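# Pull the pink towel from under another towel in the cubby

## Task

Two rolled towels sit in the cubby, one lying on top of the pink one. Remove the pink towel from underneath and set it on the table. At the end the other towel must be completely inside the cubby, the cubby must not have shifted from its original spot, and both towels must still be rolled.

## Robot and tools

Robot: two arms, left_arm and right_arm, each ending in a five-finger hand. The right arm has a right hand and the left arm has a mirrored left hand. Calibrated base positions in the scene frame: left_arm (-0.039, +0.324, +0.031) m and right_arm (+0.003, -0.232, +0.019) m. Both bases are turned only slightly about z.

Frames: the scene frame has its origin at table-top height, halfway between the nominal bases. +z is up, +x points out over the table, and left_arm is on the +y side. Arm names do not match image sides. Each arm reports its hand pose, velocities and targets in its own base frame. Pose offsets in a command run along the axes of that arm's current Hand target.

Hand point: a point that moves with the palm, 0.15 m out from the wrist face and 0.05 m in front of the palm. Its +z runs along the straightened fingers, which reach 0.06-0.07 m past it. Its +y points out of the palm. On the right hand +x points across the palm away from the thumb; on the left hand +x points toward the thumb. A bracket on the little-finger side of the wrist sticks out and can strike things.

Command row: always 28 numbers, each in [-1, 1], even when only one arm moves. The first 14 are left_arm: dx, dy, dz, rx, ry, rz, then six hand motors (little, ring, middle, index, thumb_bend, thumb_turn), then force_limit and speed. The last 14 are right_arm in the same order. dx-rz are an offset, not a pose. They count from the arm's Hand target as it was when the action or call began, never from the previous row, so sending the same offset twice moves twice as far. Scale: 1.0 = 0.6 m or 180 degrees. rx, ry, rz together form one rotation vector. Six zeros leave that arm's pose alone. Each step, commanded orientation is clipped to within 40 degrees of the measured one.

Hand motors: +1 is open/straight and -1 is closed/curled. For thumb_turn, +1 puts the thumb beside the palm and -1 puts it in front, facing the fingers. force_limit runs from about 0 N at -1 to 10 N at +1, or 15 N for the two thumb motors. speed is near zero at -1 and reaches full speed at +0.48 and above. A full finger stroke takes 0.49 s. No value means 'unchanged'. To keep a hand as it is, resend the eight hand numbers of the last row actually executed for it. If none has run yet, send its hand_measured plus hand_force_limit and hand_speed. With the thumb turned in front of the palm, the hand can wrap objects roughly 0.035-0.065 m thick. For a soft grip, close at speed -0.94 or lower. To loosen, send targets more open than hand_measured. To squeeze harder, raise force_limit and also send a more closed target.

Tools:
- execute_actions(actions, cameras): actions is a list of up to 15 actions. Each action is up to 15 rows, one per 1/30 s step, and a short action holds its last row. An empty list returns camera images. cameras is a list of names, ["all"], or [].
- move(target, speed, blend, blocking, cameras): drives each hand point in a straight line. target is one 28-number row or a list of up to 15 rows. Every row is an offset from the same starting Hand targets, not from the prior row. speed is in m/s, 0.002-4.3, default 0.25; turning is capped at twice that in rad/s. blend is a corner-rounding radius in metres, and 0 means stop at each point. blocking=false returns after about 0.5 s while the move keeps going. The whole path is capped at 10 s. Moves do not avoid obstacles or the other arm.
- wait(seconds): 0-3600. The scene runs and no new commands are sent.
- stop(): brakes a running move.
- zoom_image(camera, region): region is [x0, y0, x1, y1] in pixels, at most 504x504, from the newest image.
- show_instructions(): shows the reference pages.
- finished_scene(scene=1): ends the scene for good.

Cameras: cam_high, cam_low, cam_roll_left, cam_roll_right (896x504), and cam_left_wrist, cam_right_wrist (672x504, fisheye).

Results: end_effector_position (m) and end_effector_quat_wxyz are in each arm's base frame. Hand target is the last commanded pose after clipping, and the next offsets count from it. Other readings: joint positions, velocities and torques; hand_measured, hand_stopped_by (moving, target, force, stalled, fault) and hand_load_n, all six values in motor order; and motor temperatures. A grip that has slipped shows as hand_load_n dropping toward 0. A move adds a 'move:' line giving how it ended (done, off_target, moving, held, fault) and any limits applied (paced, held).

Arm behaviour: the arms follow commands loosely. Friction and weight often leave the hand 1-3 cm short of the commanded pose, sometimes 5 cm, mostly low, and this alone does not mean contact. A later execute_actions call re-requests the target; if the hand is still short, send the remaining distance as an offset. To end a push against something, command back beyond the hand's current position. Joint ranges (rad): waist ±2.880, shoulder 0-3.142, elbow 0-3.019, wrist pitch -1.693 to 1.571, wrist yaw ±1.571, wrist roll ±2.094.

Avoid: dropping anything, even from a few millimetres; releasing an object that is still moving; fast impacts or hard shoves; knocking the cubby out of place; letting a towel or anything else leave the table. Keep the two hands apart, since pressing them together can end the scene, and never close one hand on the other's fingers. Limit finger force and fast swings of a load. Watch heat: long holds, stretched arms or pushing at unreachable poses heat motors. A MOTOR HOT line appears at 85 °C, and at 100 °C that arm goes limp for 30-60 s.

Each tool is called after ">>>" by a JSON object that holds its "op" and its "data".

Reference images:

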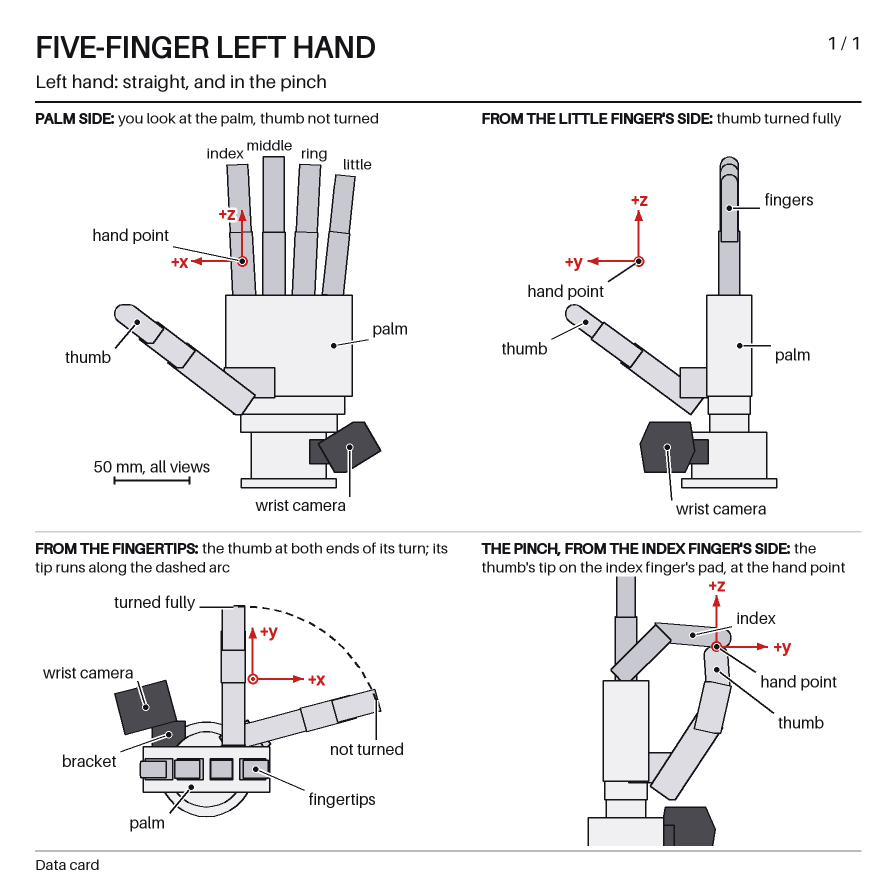

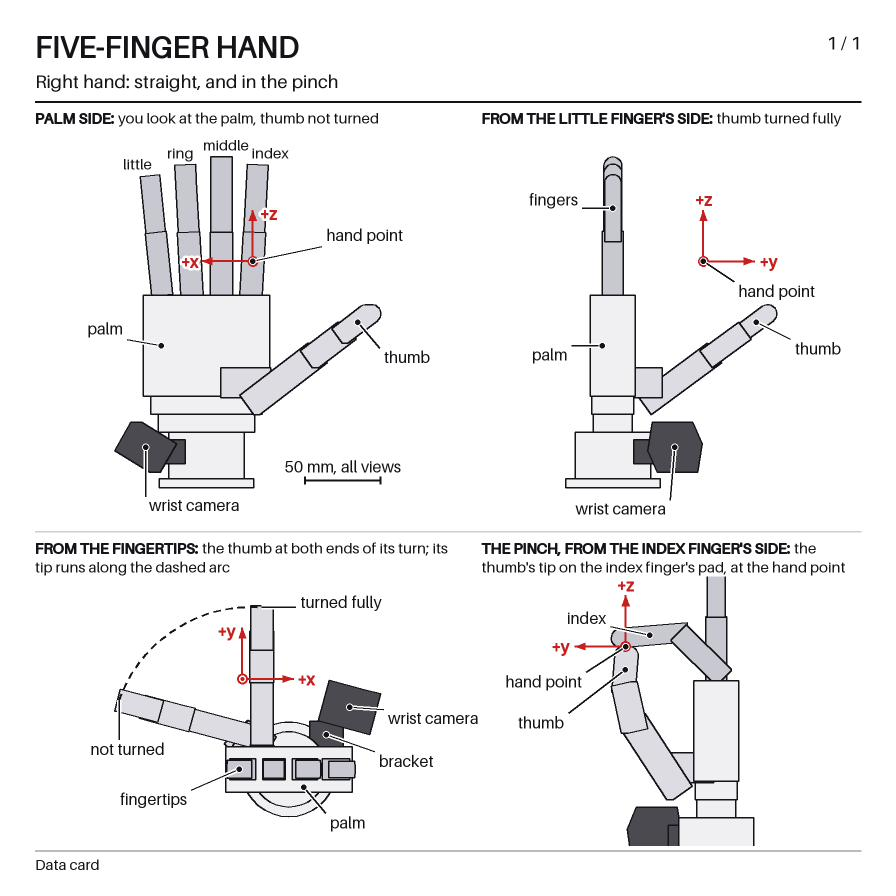

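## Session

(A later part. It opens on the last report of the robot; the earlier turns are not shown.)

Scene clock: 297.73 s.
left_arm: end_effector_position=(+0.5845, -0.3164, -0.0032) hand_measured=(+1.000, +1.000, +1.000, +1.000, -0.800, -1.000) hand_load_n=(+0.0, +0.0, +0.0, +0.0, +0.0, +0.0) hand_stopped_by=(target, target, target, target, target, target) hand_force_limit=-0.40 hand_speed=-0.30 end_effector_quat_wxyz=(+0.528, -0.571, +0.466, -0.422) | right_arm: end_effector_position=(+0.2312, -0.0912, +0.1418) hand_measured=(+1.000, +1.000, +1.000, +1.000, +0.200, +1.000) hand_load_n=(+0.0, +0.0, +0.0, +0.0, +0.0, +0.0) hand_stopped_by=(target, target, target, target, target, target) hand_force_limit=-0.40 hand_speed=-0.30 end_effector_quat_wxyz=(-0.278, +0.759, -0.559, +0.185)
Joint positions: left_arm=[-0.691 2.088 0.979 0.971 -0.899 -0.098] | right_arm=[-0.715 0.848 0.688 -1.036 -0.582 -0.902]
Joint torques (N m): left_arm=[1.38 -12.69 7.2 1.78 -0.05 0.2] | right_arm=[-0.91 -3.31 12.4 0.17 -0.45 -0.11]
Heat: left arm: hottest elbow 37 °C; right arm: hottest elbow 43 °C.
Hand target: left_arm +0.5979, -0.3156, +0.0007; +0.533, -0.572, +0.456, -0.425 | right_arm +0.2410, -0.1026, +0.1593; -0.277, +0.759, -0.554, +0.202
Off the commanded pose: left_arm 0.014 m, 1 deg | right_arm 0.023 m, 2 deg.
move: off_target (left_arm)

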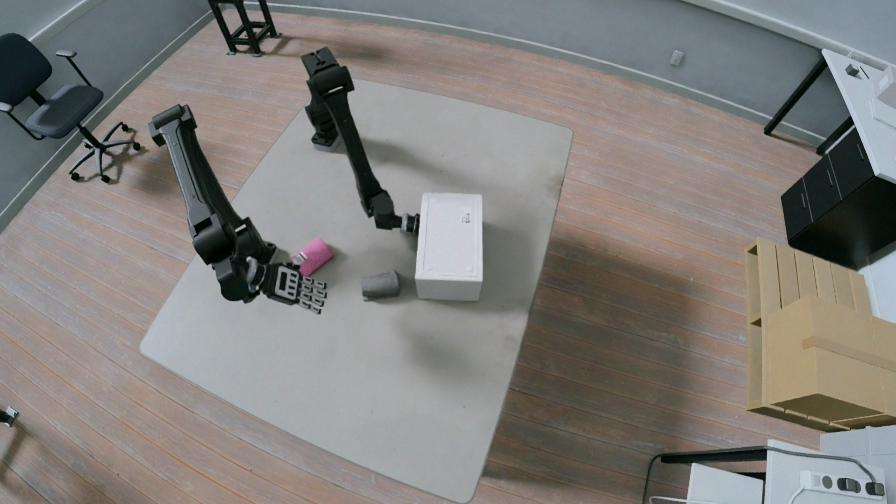

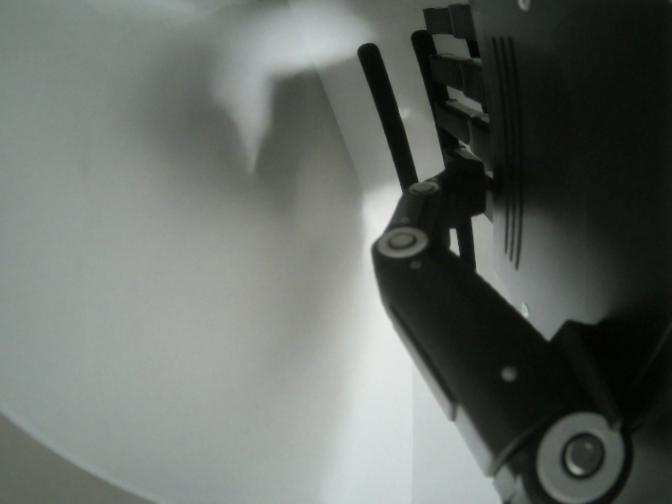

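>>> {"op": "move", "data": {"target": [[0.0182,0.0183,-0.3319,0,0,0,1,1,1,1,-0.8,-1,-0.4,-0.3,0,0,0,0,0,0,1,1,1,1,0.2,1,-0.4,-0.3],[0.0182,-0.2477,-0.3505,0,0,0,1,1,1,1,-0.8,-1,-0.4,-0.3,0,0,0,0,0,0,1,1,1,1,0.2,1,-0.4,-0.3],[-0.3938,-0.2578,-0.1335,-0.1154,0.4642,0.1421,1,1,1,1,-0.8,-1,-0.4,-0.3,0,0,0,0,0,0,1,1,1,1,0.2,1,-0.4,-0.3]], "speed": [0.12,0.2,0.3], "blend": [0.02,0.03,0], "cameras": ["cam_high","cam_roll_left","cam_roll_right"]}}

>>> {"op": "zoom_image", "data": {"camera": "cam_high", "region": [320, 160, 500, 320]}}

Scene clock: 305.37 s.
left_arm: end_effector_position=(+0.4627, -0.1033, +0.1493) hand_measured=(+1.000, +1.000, +1.000, +1.000, -0.800, -1.000) hand_load_n=(+0.0, +0.0, +0.0, +0.0, +0.0, +0.0) hand_stopped_by=(target, target, target, target, target, target) hand_force_limit=-0.40 hand_speed=-0.30 end_effector_quat_wxyz=(+0.056, -0.131, +0.858, -0.494) | right_arm: end_effector_position=(+0.2312, -0.0912, +0.1418) hand_measured=(+1.000, +1.000, +1.000, +1.000, +0.200, +1.000) hand_load_n=(+0.0, +0.0, +0.0, +0.0, +0.0, +0.0) hand_stopped_by=(target, target, target, target, target, target) hand_force_limit=-0.40 hand_speed=-0.30 end_effector_quat_wxyz=(-0.278, +0.759, -0.559, +0.185)
Joint positions: left_arm=[0.084 1.555 1.177 -0.897 1.014 1.188] | right_arm=[-0.715 0.848 0.688 -1.036 -0.582 -0.902]
Joint torques (N m): left_arm=[0.56 -9.52 11.47 0.21 0.88 0.17] | right_arm=[-0.62 -3.31 12.3 0.18 -0.46 -0.09]
Heat: left arm: hottest elbow 37 °C; right arm: hottest elbow 43 °C.
Hand target: left_arm +0.4782, -0.1005, +0.1608; +0.070, -0.121, +0.858, -0.495 | right_arm +0.2410, -0.1026, +0.1593; -0.277, +0.759, -0.554, +0.202
Off the commanded pose: left_arm 0.019 m, 2 deg | right_arm 0.023 m, 2 deg.
move: off_target (left_arm)

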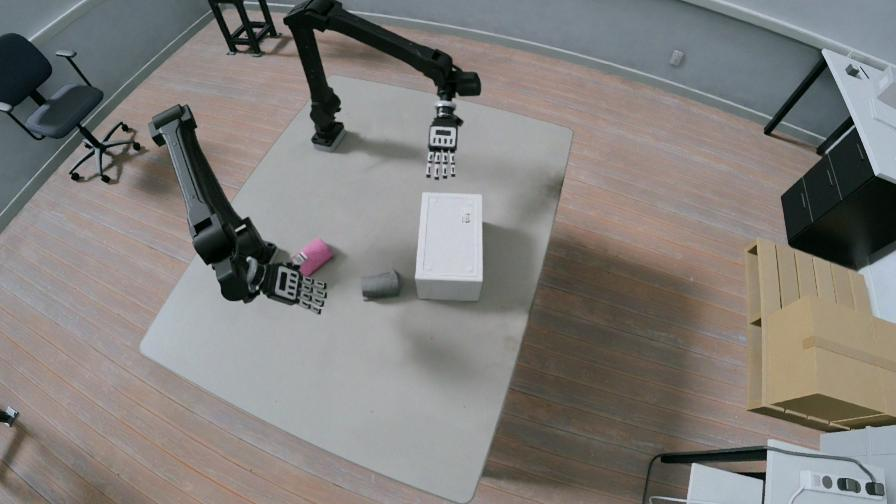

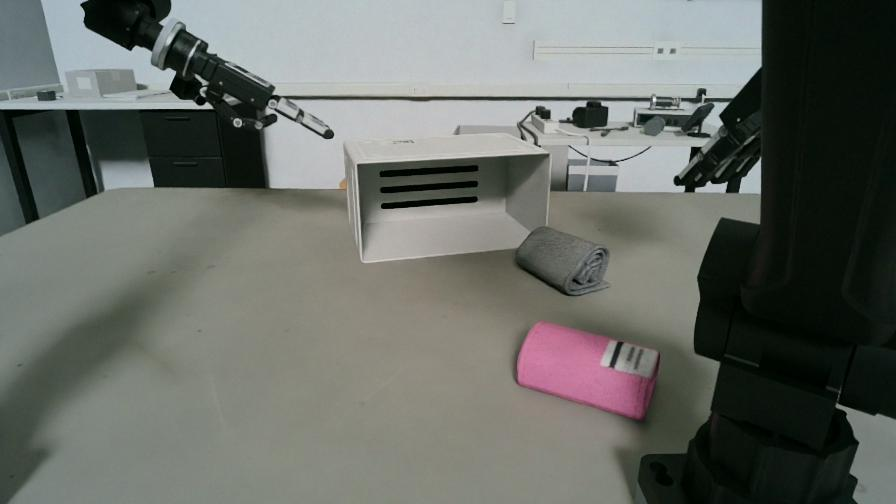

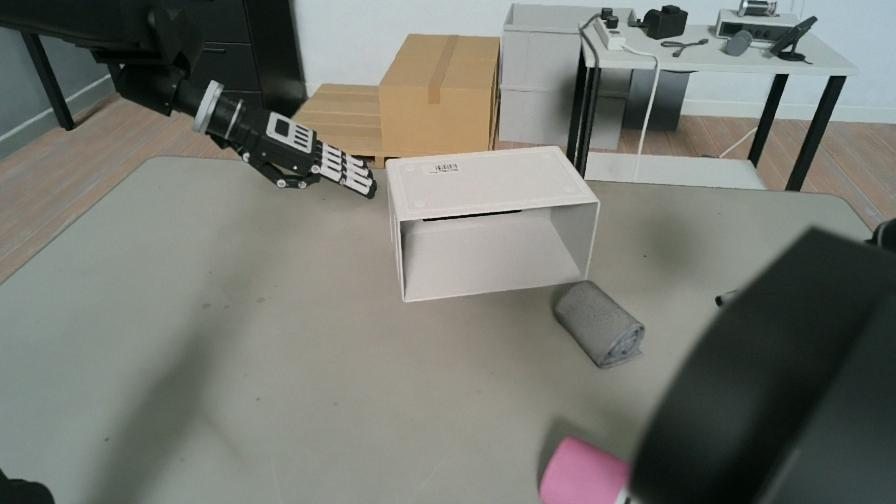

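Scaled by 2.800 from the camera's image (finer frame: 1280x720).

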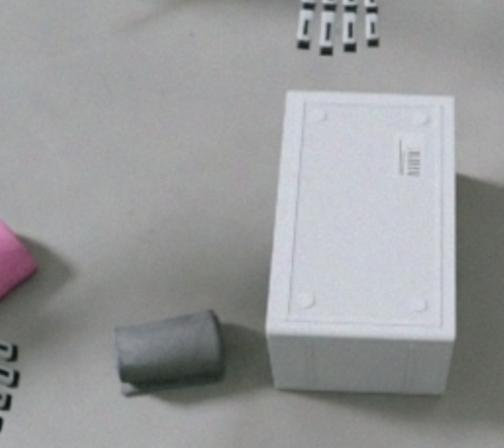

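>>> {"op": "move", "data": {"target": [0,0.117,-0.0093,0,0,0,1,1,1,1,-0.8,-1,-0.4,-0.3,0,0,0,0,0,0,1,1,1,1,0.2,1,-0.4,-0.3], "speed": 0.1, "cameras": ["cam_high","cam_roll_left","cam_roll_right"]}}

>>> {"op": "zoom_image", "data": {"camera": "cam_high", "region": [370, 120, 490, 240]}}

>>> {"op": "zoom_image", "data": {"camera": "cam_roll_left", "region": [250, 100, 550, 300]}}

Scene clock: 308.57 s.
left_arm: end_effector_position=(+0.4663, -0.0660, +0.1053) hand_measured=(+1.000, +1.000, +1.000, +1.000, -0.800, -1.000) hand_load_n=(+0.0, +0.0, +0.0, +0.0, +0.0, +0.0) hand_stopped_by=(target, target, target, target, target, target) hand_force_limit=-0.40 hand_speed=-0.30 end_effector_quat_wxyz=(+0.068, -0.120, +0.858, -0.494) | right_arm: end_effector_position=(+0.2312, -0.0912, +0.1418) hand_measured=(+1.000, +1.000, +1.000, +1.000, +0.200, +1.000) hand_load_n=(+0.0, +0.0, +0.0, +0.0, +0.0, +0.0) hand_stopped_by=(target, target, target, target, target, target) hand_force_limit=-0.40 hand_speed=-0.30 end_effector_quat_wxyz=(-0.278, +0.759, -0.559, +0.185)
Joint positions: left_arm=[0.163 1.63 1.148 -0.897 1.034 1.346] | right_arm=[-0.715 0.848 0.688 -1.036 -0.582 -0.902]
Joint torques (N m): left_arm=[0.85 -10.4 7.27 0.39 0.94 0.19] | right_arm=[-0.73 -3.43 12.3 0.2 -0.46 -0.08]
Heat: left arm: hottest elbow 38 °C; right arm: hottest elbow 44 °C.
Hand target: left_arm +0.4672, -0.0621, +0.1029; +0.070, -0.121, +0.858, -0.495 | right_arm +0.2410, -0.1026, +0.1593; -0.277, +0.759, -0.554, +0.202
Off the commanded pose: left_arm 0.005 m, 0 deg | right_arm 0.023 m, 2 deg.
move: done

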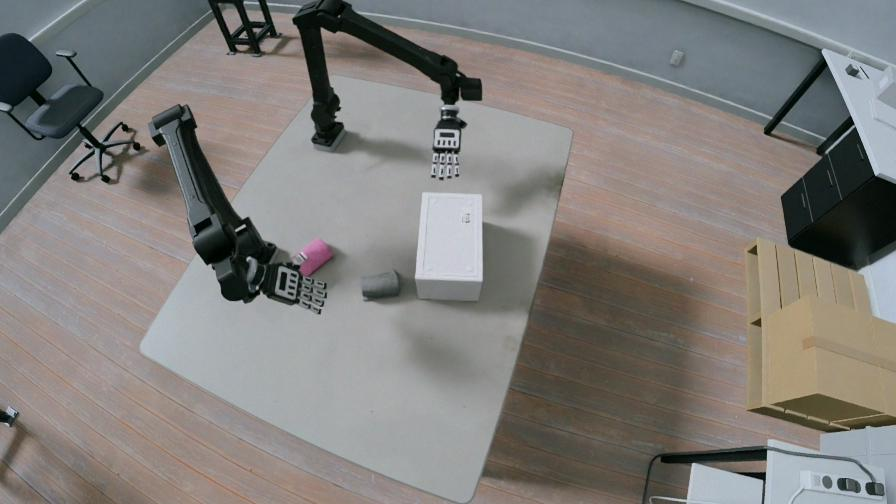

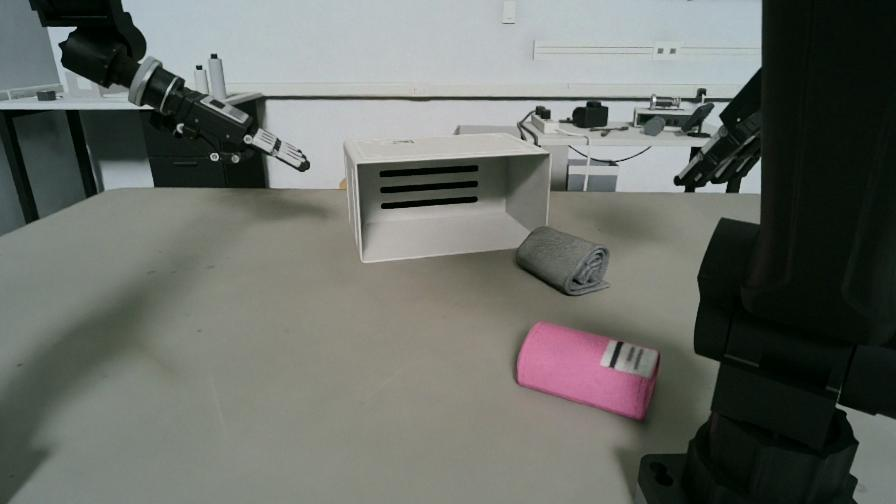

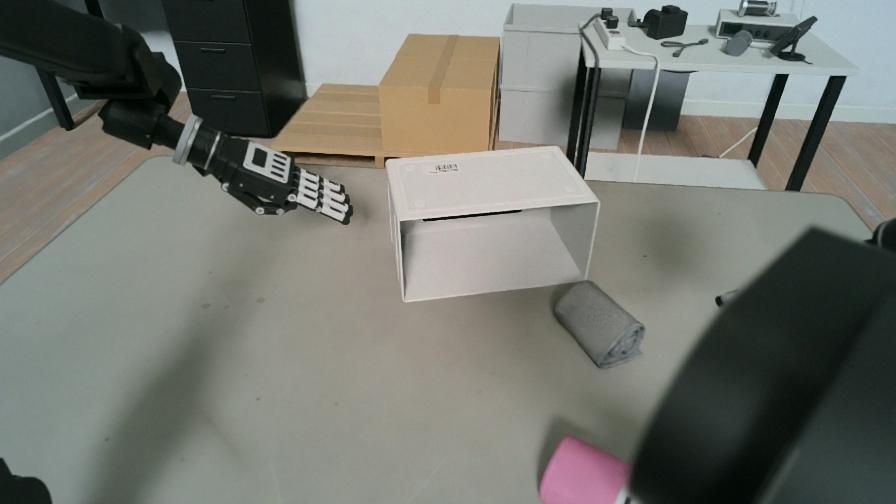

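Scaled by 4.200 from the camera's image (finer frame: 1280x720).

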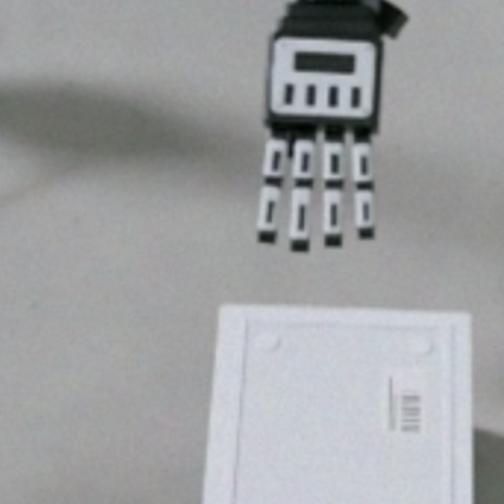

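Scaled by 1.680 from the camera's image (finer frame: 1280x720).

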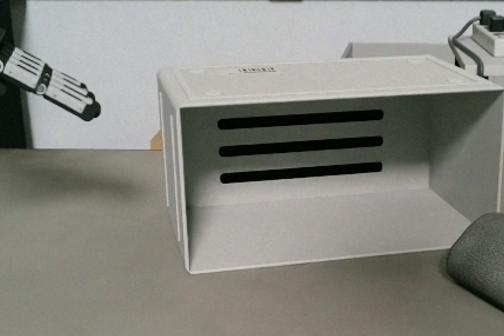

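>>> {"op": "move", "data": {"target": [[-0.05,0.1298,0.075,0,0,0,1,1,1,1,-0.8,-1,-0.4,-0.3,0,0,0,0,0,0,1,1,1,1,0.2,1,-0.4,-0.3]], "speed": 0.1, "cameras": ["cam_high","cam_roll_left","cam_roll_right"]}}

>>> {"op": "zoom_image", "data": {"camera": "cam_high", "region": [370, 120, 490, 240]}}

>>> {"op": "zoom_image", "data": {"camera": "cam_roll_left", "region": [250, 100, 550, 300]}}

Scene clock: 310.70 s.
left_arm: end_effector_position=(+0.4895, -0.0608, +0.0121) hand_measured=(+1.000, +1.000, +1.000, +1.000, -0.800, -1.000) hand_load_n=(+0.0, +0.0, +0.0, +0.0, +0.0, +0.0) hand_stopped_by=(target, target, target, target, target, target) hand_force_limit=-0.40 hand_speed=-0.30 end_effector_quat_wxyz=(+0.058, -0.124, +0.858, -0.495) | right_arm: end_effector_position=(+0.2312, -0.0912, +0.1418) hand_measured=(+1.000, +1.000, +1.000, +1.000, +0.200, +1.000) hand_load_n=(+0.0, +0.0, +0.0, +0.0, +0.0, +0.0) hand_stopped_by=(target, target, target, target, target, target) hand_force_limit=-0.40 hand_speed=-0.30 end_effector_quat_wxyz=(-0.278, +0.759, -0.559, +0.185)
Joint positions: left_arm=[0.166 1.835 1.143 -0.718 1.035 1.36] | right_arm=[-0.715 0.848 0.688 -1.036 -0.582 -0.902]
Joint torques (N m): left_arm=[1.2 -12.34 6.94 0.77 0.92 0.18] | right_arm=[-0.73 -3.49 12.34 0.24 -0.46 -0.09]
Heat: left arm: hottest elbow 37 °C; right arm: hottest elbow 44 °C.
Hand target: left_arm +0.4959, -0.0539, +0.0128; +0.070, -0.121, +0.858, -0.495 | right_arm +0.2410, -0.1026, +0.1593; -0.277, +0.759, -0.554, +0.202
Off the commanded pose: left_arm 0.010 m, 1 deg | right_arm 0.023 m, 2 deg.
move: done

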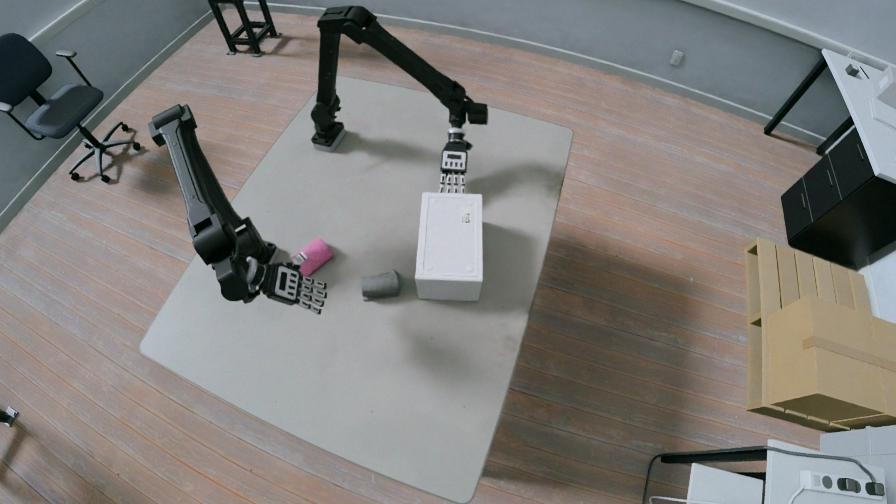

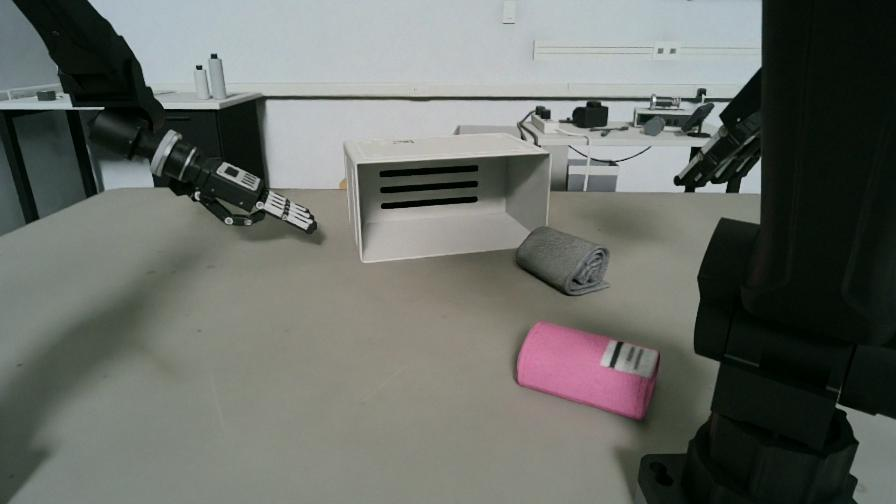

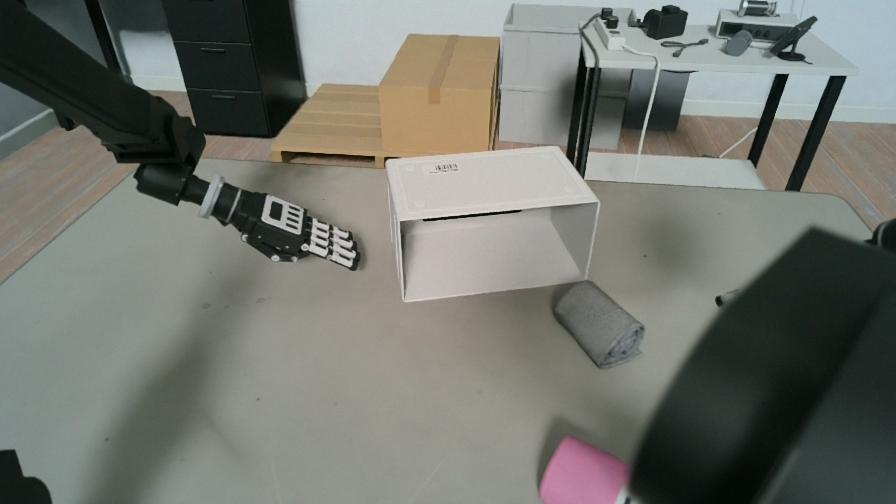

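Scaled by 4.200 from the camera's image (finer frame: 1280x720).

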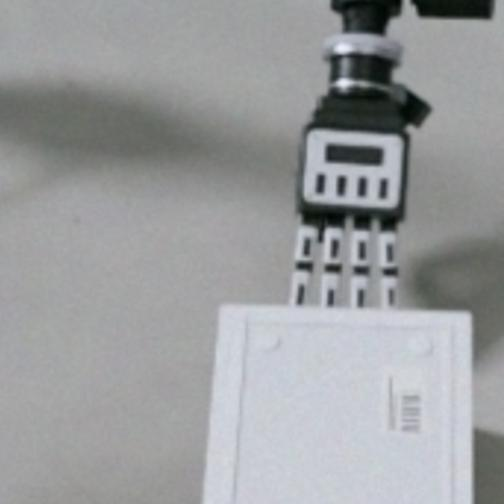

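Scaled by 1.680 from the camera's image (finer frame: 1280x720).

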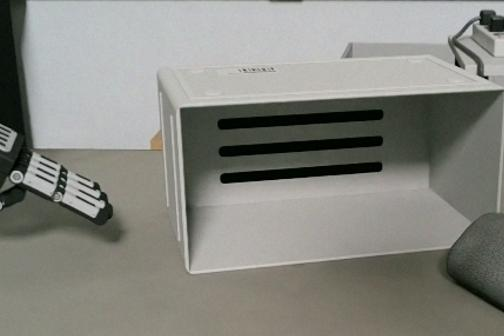

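>>> {"op": "move", "data": {"target": [[0,-0.0458,0.0794,0,0,0,1,1,1,1,-0.8,-1,-0.4,-0.3,0,0,0,0,0,0,1,1,1,1,0.2,1,-0.4,-0.3]], "speed": 0.06, "cameras": ["cam_high","cam_roll_left","cam_roll_right"]}}

>>> {"op": "zoom_image", "data": {"camera": "cam_high", "region": [320, 160, 500, 320]}}

>>> {"op": "zoom_image", "data": {"camera": "cam_roll_left", "region": [300, 100, 600, 300]}}

Scene clock: 312.60 s.
left_arm: end_effector_position=(+0.5131, -0.1025, +0.0152) hand_measured=(+1.000, +1.000, +1.000, +1.000, -0.800, -1.000) hand_load_n=(+0.0, +0.0, -0.5, +0.0, +0.0, +0.0) hand_stopped_by=(target, target, target, target, target, target) hand_force_limit=-0.40 hand_speed=-0.30 end_effector_quat_wxyz=(+0.072, -0.121, +0.857, -0.495) | right_arm: end_effector_position=(+0.2312, -0.0912, +0.1418) hand_measured=(+1.000, +1.000, +1.000, +1.000, +0.200, +1.000) hand_load_n=(+0.0, +0.0, +0.0, +0.0, -0.5, +0.0) hand_stopped_by=(target, target, target, target, target, target) hand_force_limit=-0.40 hand_speed=-0.30 end_effector_quat_wxyz=(-0.278, +0.759, -0.559, +0.185)
Joint positions: left_arm=[0.077 1.835 1.143 -0.535 1.011 1.176] | right_arm=[-0.715 0.848 0.688 -1.036 -0.582 -0.902]
Joint torques (N m): left_arm=[-0.56 -12.51 5.87 1.05 0.74 0] | right_arm=[-0.85 -3.37 12.38 0.24 -0.46 -0.1]
Heat: left arm: hottest elbow 37 °C; right arm: hottest elbow 44 °C.
Hand target: left_arm +0.5112, -0.1067, +0.0127; +0.070, -0.121, +0.858, -0.495 | right_arm +0.2410, -0.1026, +0.1593; -0.277, +0.759, -0.554, +0.202
Off the commanded pose: left_arm 0.005 m, 0 deg | right_arm 0.023 m, 2 deg.
move: done

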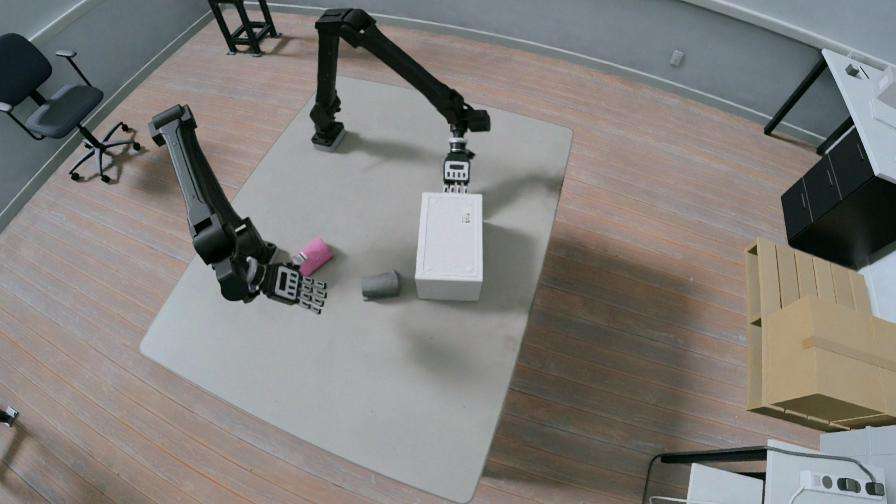

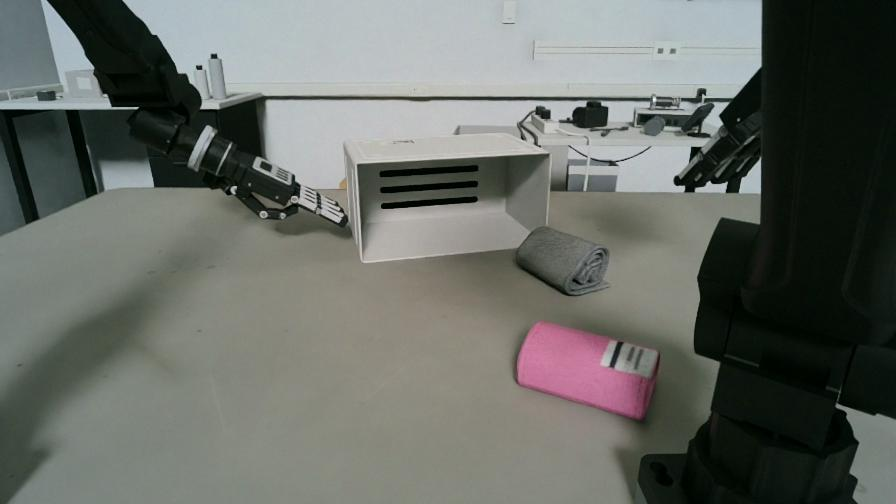

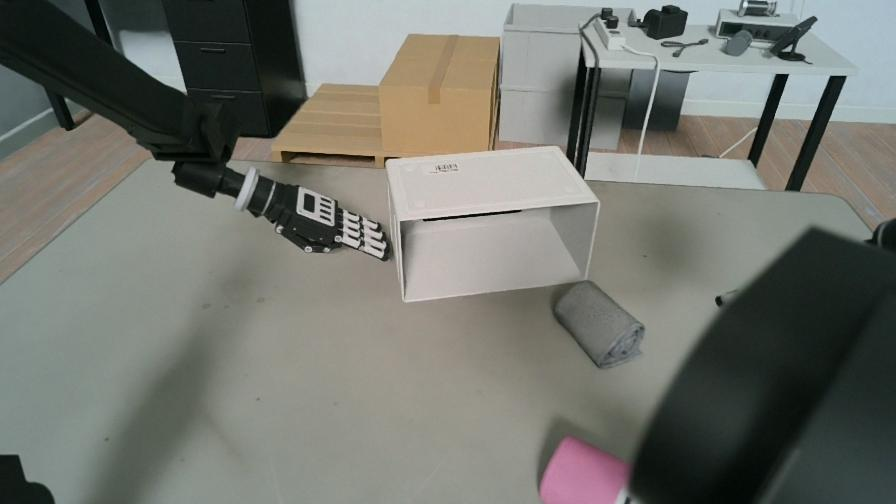

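Scaled by 2.800 from the camera's image (finer frame: 1280x720).

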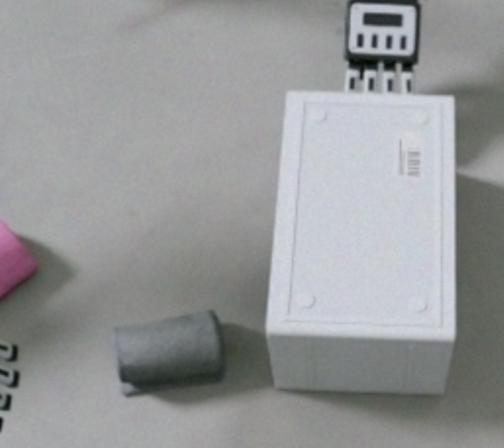

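Scaled by 1.680 from the camera's image (finer frame: 1280x720).

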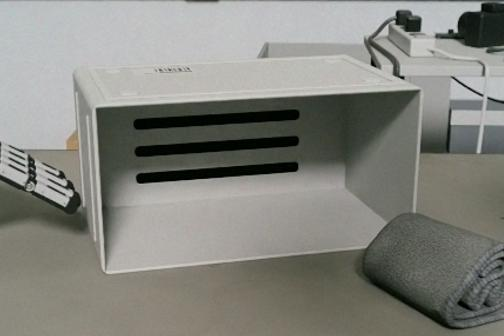

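>>> {"op": "move", "data": {"target": [[0,-0.025,0.0433,0,0,0,1,1,1,1,-0.8,-1,-0.4,-0.3,0,0,0,0,0,0,1,1,1,1,0.2,1,-0.4,-0.3]], "speed": 0.05, "cameras": ["cam_high","cam_roll_left"]}}

>>> {"op": "zoom_image", "data": {"camera": "cam_high", "region": [320, 160, 500, 320]}}

>>> {"op": "zoom_image", "data": {"camera": "cam_roll_left", "region": [300, 100, 600, 300]}}

Scene clock: 314.07 s.
left_arm: end_effector_position=(+0.5199, -0.1279, +0.0160) hand_measured=(+1.000, +1.000, +1.000, +1.000, -0.800, -1.000) hand_load_n=(+0.0, +0.0, -0.5, +0.0, +0.0, +0.0) hand_stopped_by=(target, target, target, target, target, target) hand_force_limit=-0.40 hand_speed=-0.30 end_effector_quat_wxyz=(+0.073, -0.124, +0.858, -0.493) | right_arm: end_effector_position=(+0.2312, -0.0912, +0.1418) hand_measured=(+1.000, +1.000, +1.000, +1.000, +0.200, +1.000) hand_load_n=(+0.0, +0.0, +0.0, +0.0, +0.0, +0.0) hand_stopped_by=(target, target, target, target, target, target) hand_force_limit=-0.40 hand_speed=-0.30 end_effector_quat_wxyz=(-0.278, +0.759, -0.559, +0.185)
Joint positions: left_arm=[0.026 1.835 1.139 -0.451 0.987 1.079] | right_arm=[-0.715 0.848 0.688 -1.036 -0.582 -0.902]
Joint torques (N m): left_arm=[-1.08 -12.22 6.5 1.29 0.83 0] | right_arm=[-0.91 -3.19 12.3 0.21 -0.49 -0.08]
Heat: left arm: hottest elbow 37 °C; right arm: hottest elbow 44 °C.
Hand target: left_arm +0.5196, -0.1355, +0.0128; +0.070, -0.121, +0.858, -0.495 | right_arm +0.2410, -0.1026, +0.1593; -0.277, +0.759, -0.554, +0.202
Off the commanded pose: left_arm 0.008 m, 1 deg | right_arm 0.023 m, 2 deg.
move: done

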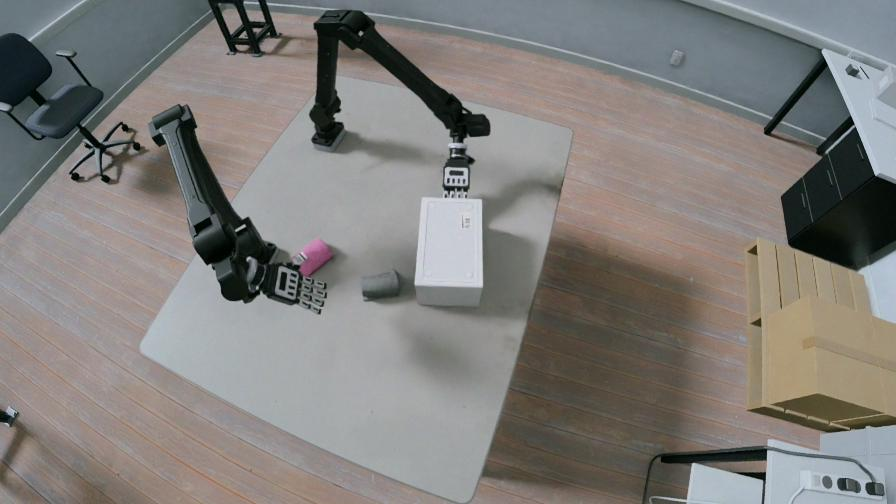

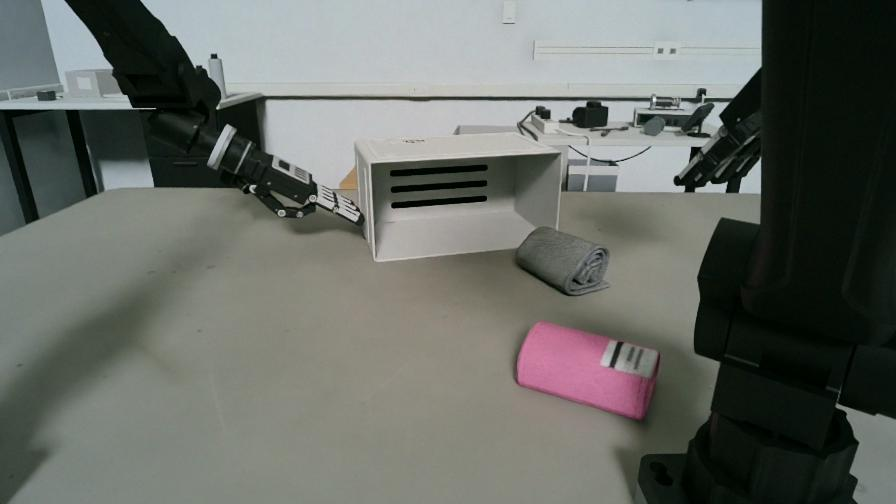

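Scaled by 2.800 from the camera's image (finer frame: 1280x720).

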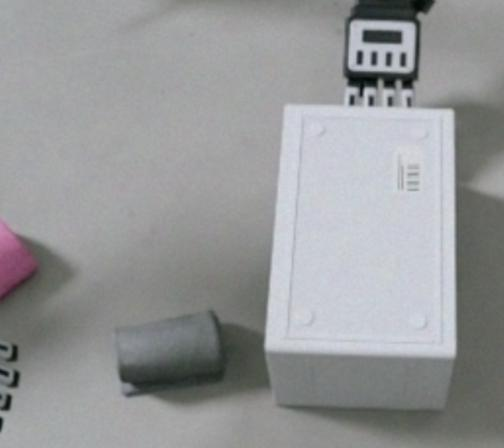

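Scaled by 1.680 from the camera's image (finer frame: 1280x720).

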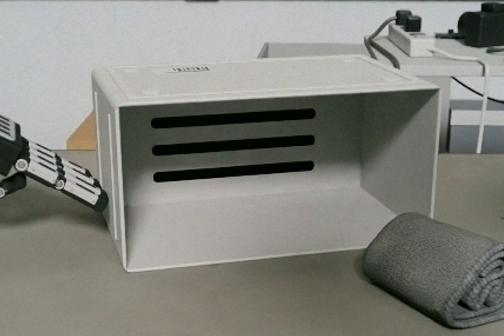

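>>> {"op": "move", "data": {"target": [[0,-0.0092,0.0159,0,0,0,1,1,1,1,-0.8,-1,-0.4,-0.3,0,0,0,0,0,0,1,1,1,1,0.2,1,-0.4,-0.3]], "speed": 0.04, "cameras": ["cam_high","cam_roll_left","cam_low"]}}

>>> {"op": "zoom_image", "data": {"camera": "cam_high", "region": [320, 160, 500, 320]}}

>>> {"op": "zoom_image", "data": {"camera": "cam_roll_left", "region": [300, 100, 600, 300]}}

Scene clock: 315.17 s.
left_arm: end_effector_position=(+0.5221, -0.1379, +0.0165) hand_measured=(+1.000, +1.000, +1.000, +1.000, -0.800, -1.000) hand_load_n=(+0.0, +0.0, -1.0, -0.5, +0.0, +0.0) hand_stopped_by=(target, target, target, target, target, target) hand_force_limit=-0.40 hand_speed=-0.30 end_effector_quat_wxyz=(+0.074, -0.125, +0.858, -0.493) | right_arm: end_effector_position=(+0.2312, -0.0912, +0.1418) hand_measured=(+1.000, +1.000, +1.000, +1.000, +0.200, +1.000) hand_load_n=(+0.0, +0.0, +0.0, +0.0, +0.0, +0.0) hand_stopped_by=(target, target, target, target, target, target) hand_force_limit=-0.40 hand_speed=-0.30 end_effector_quat_wxyz=(-0.278, +0.759, -0.559, +0.185)
Joint positions: left_arm=[0.006 1.836 1.139 -0.422 0.976 1.045] | right_arm=[-0.715 0.848 0.688 -1.036 -0.582 -0.902]
Joint torques (N m): left_arm=[-1.08 -12.04 6.83 1.33 0.85 0.03] | right_arm=[-1.03 -3.37 12.33 0.14 -0.47 -0.1]
Heat: left arm: hottest elbow 37 °C; right arm: hottest elbow 44 °C.
Hand target: left_arm +0.5226, -0.1461, +0.0128; +0.070, -0.121, +0.858, -0.495 | right_arm +0.2410, -0.1026, +0.1593; -0.277, +0.759, -0.554, +0.202
Off the commanded pose: left_arm 0.009 m, 1 deg | right_arm 0.023 m, 2 deg.
move: done
Images, in order (width x height): cam_high 896x504, cam_low 896x504, cam_roll_left 896x504.

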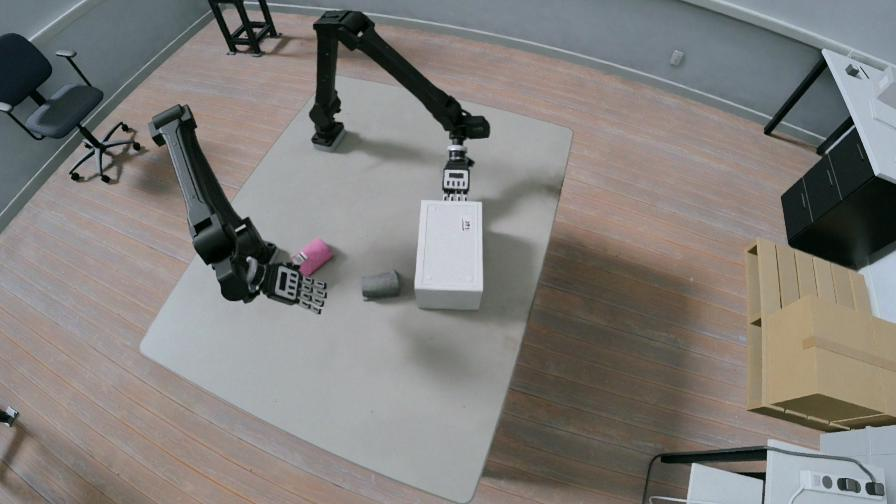

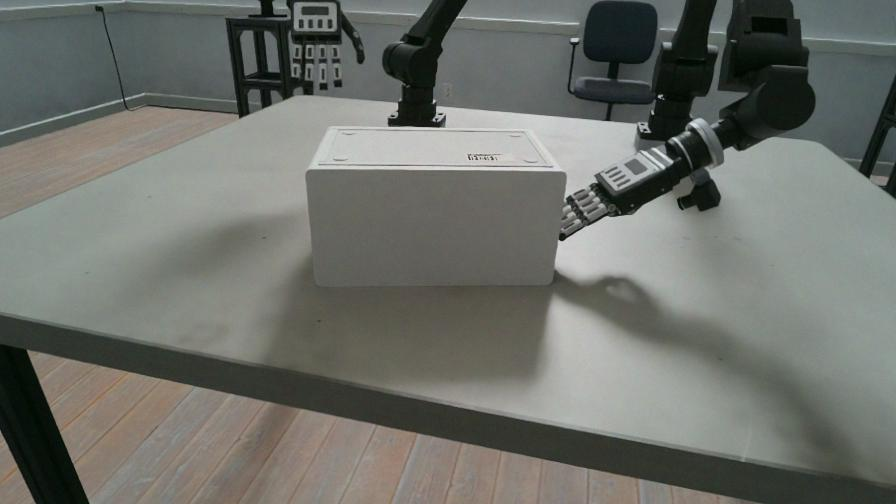

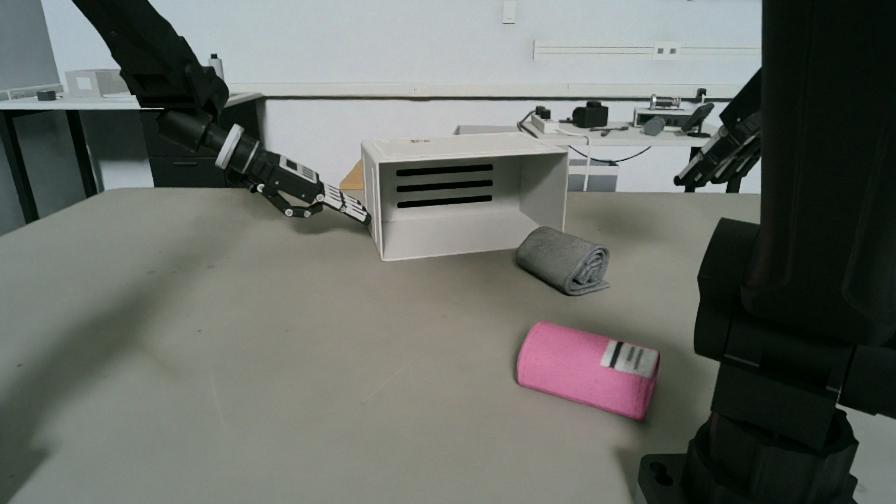

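Scaled by 2.800 from the camera's image (finer frame: 1280x720).

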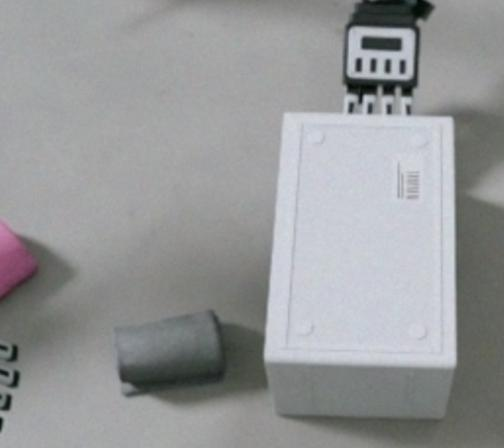

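Scaled by 1.680 from the camera's image (finer frame: 1280x720).

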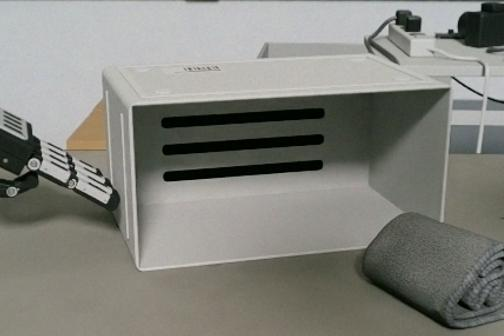

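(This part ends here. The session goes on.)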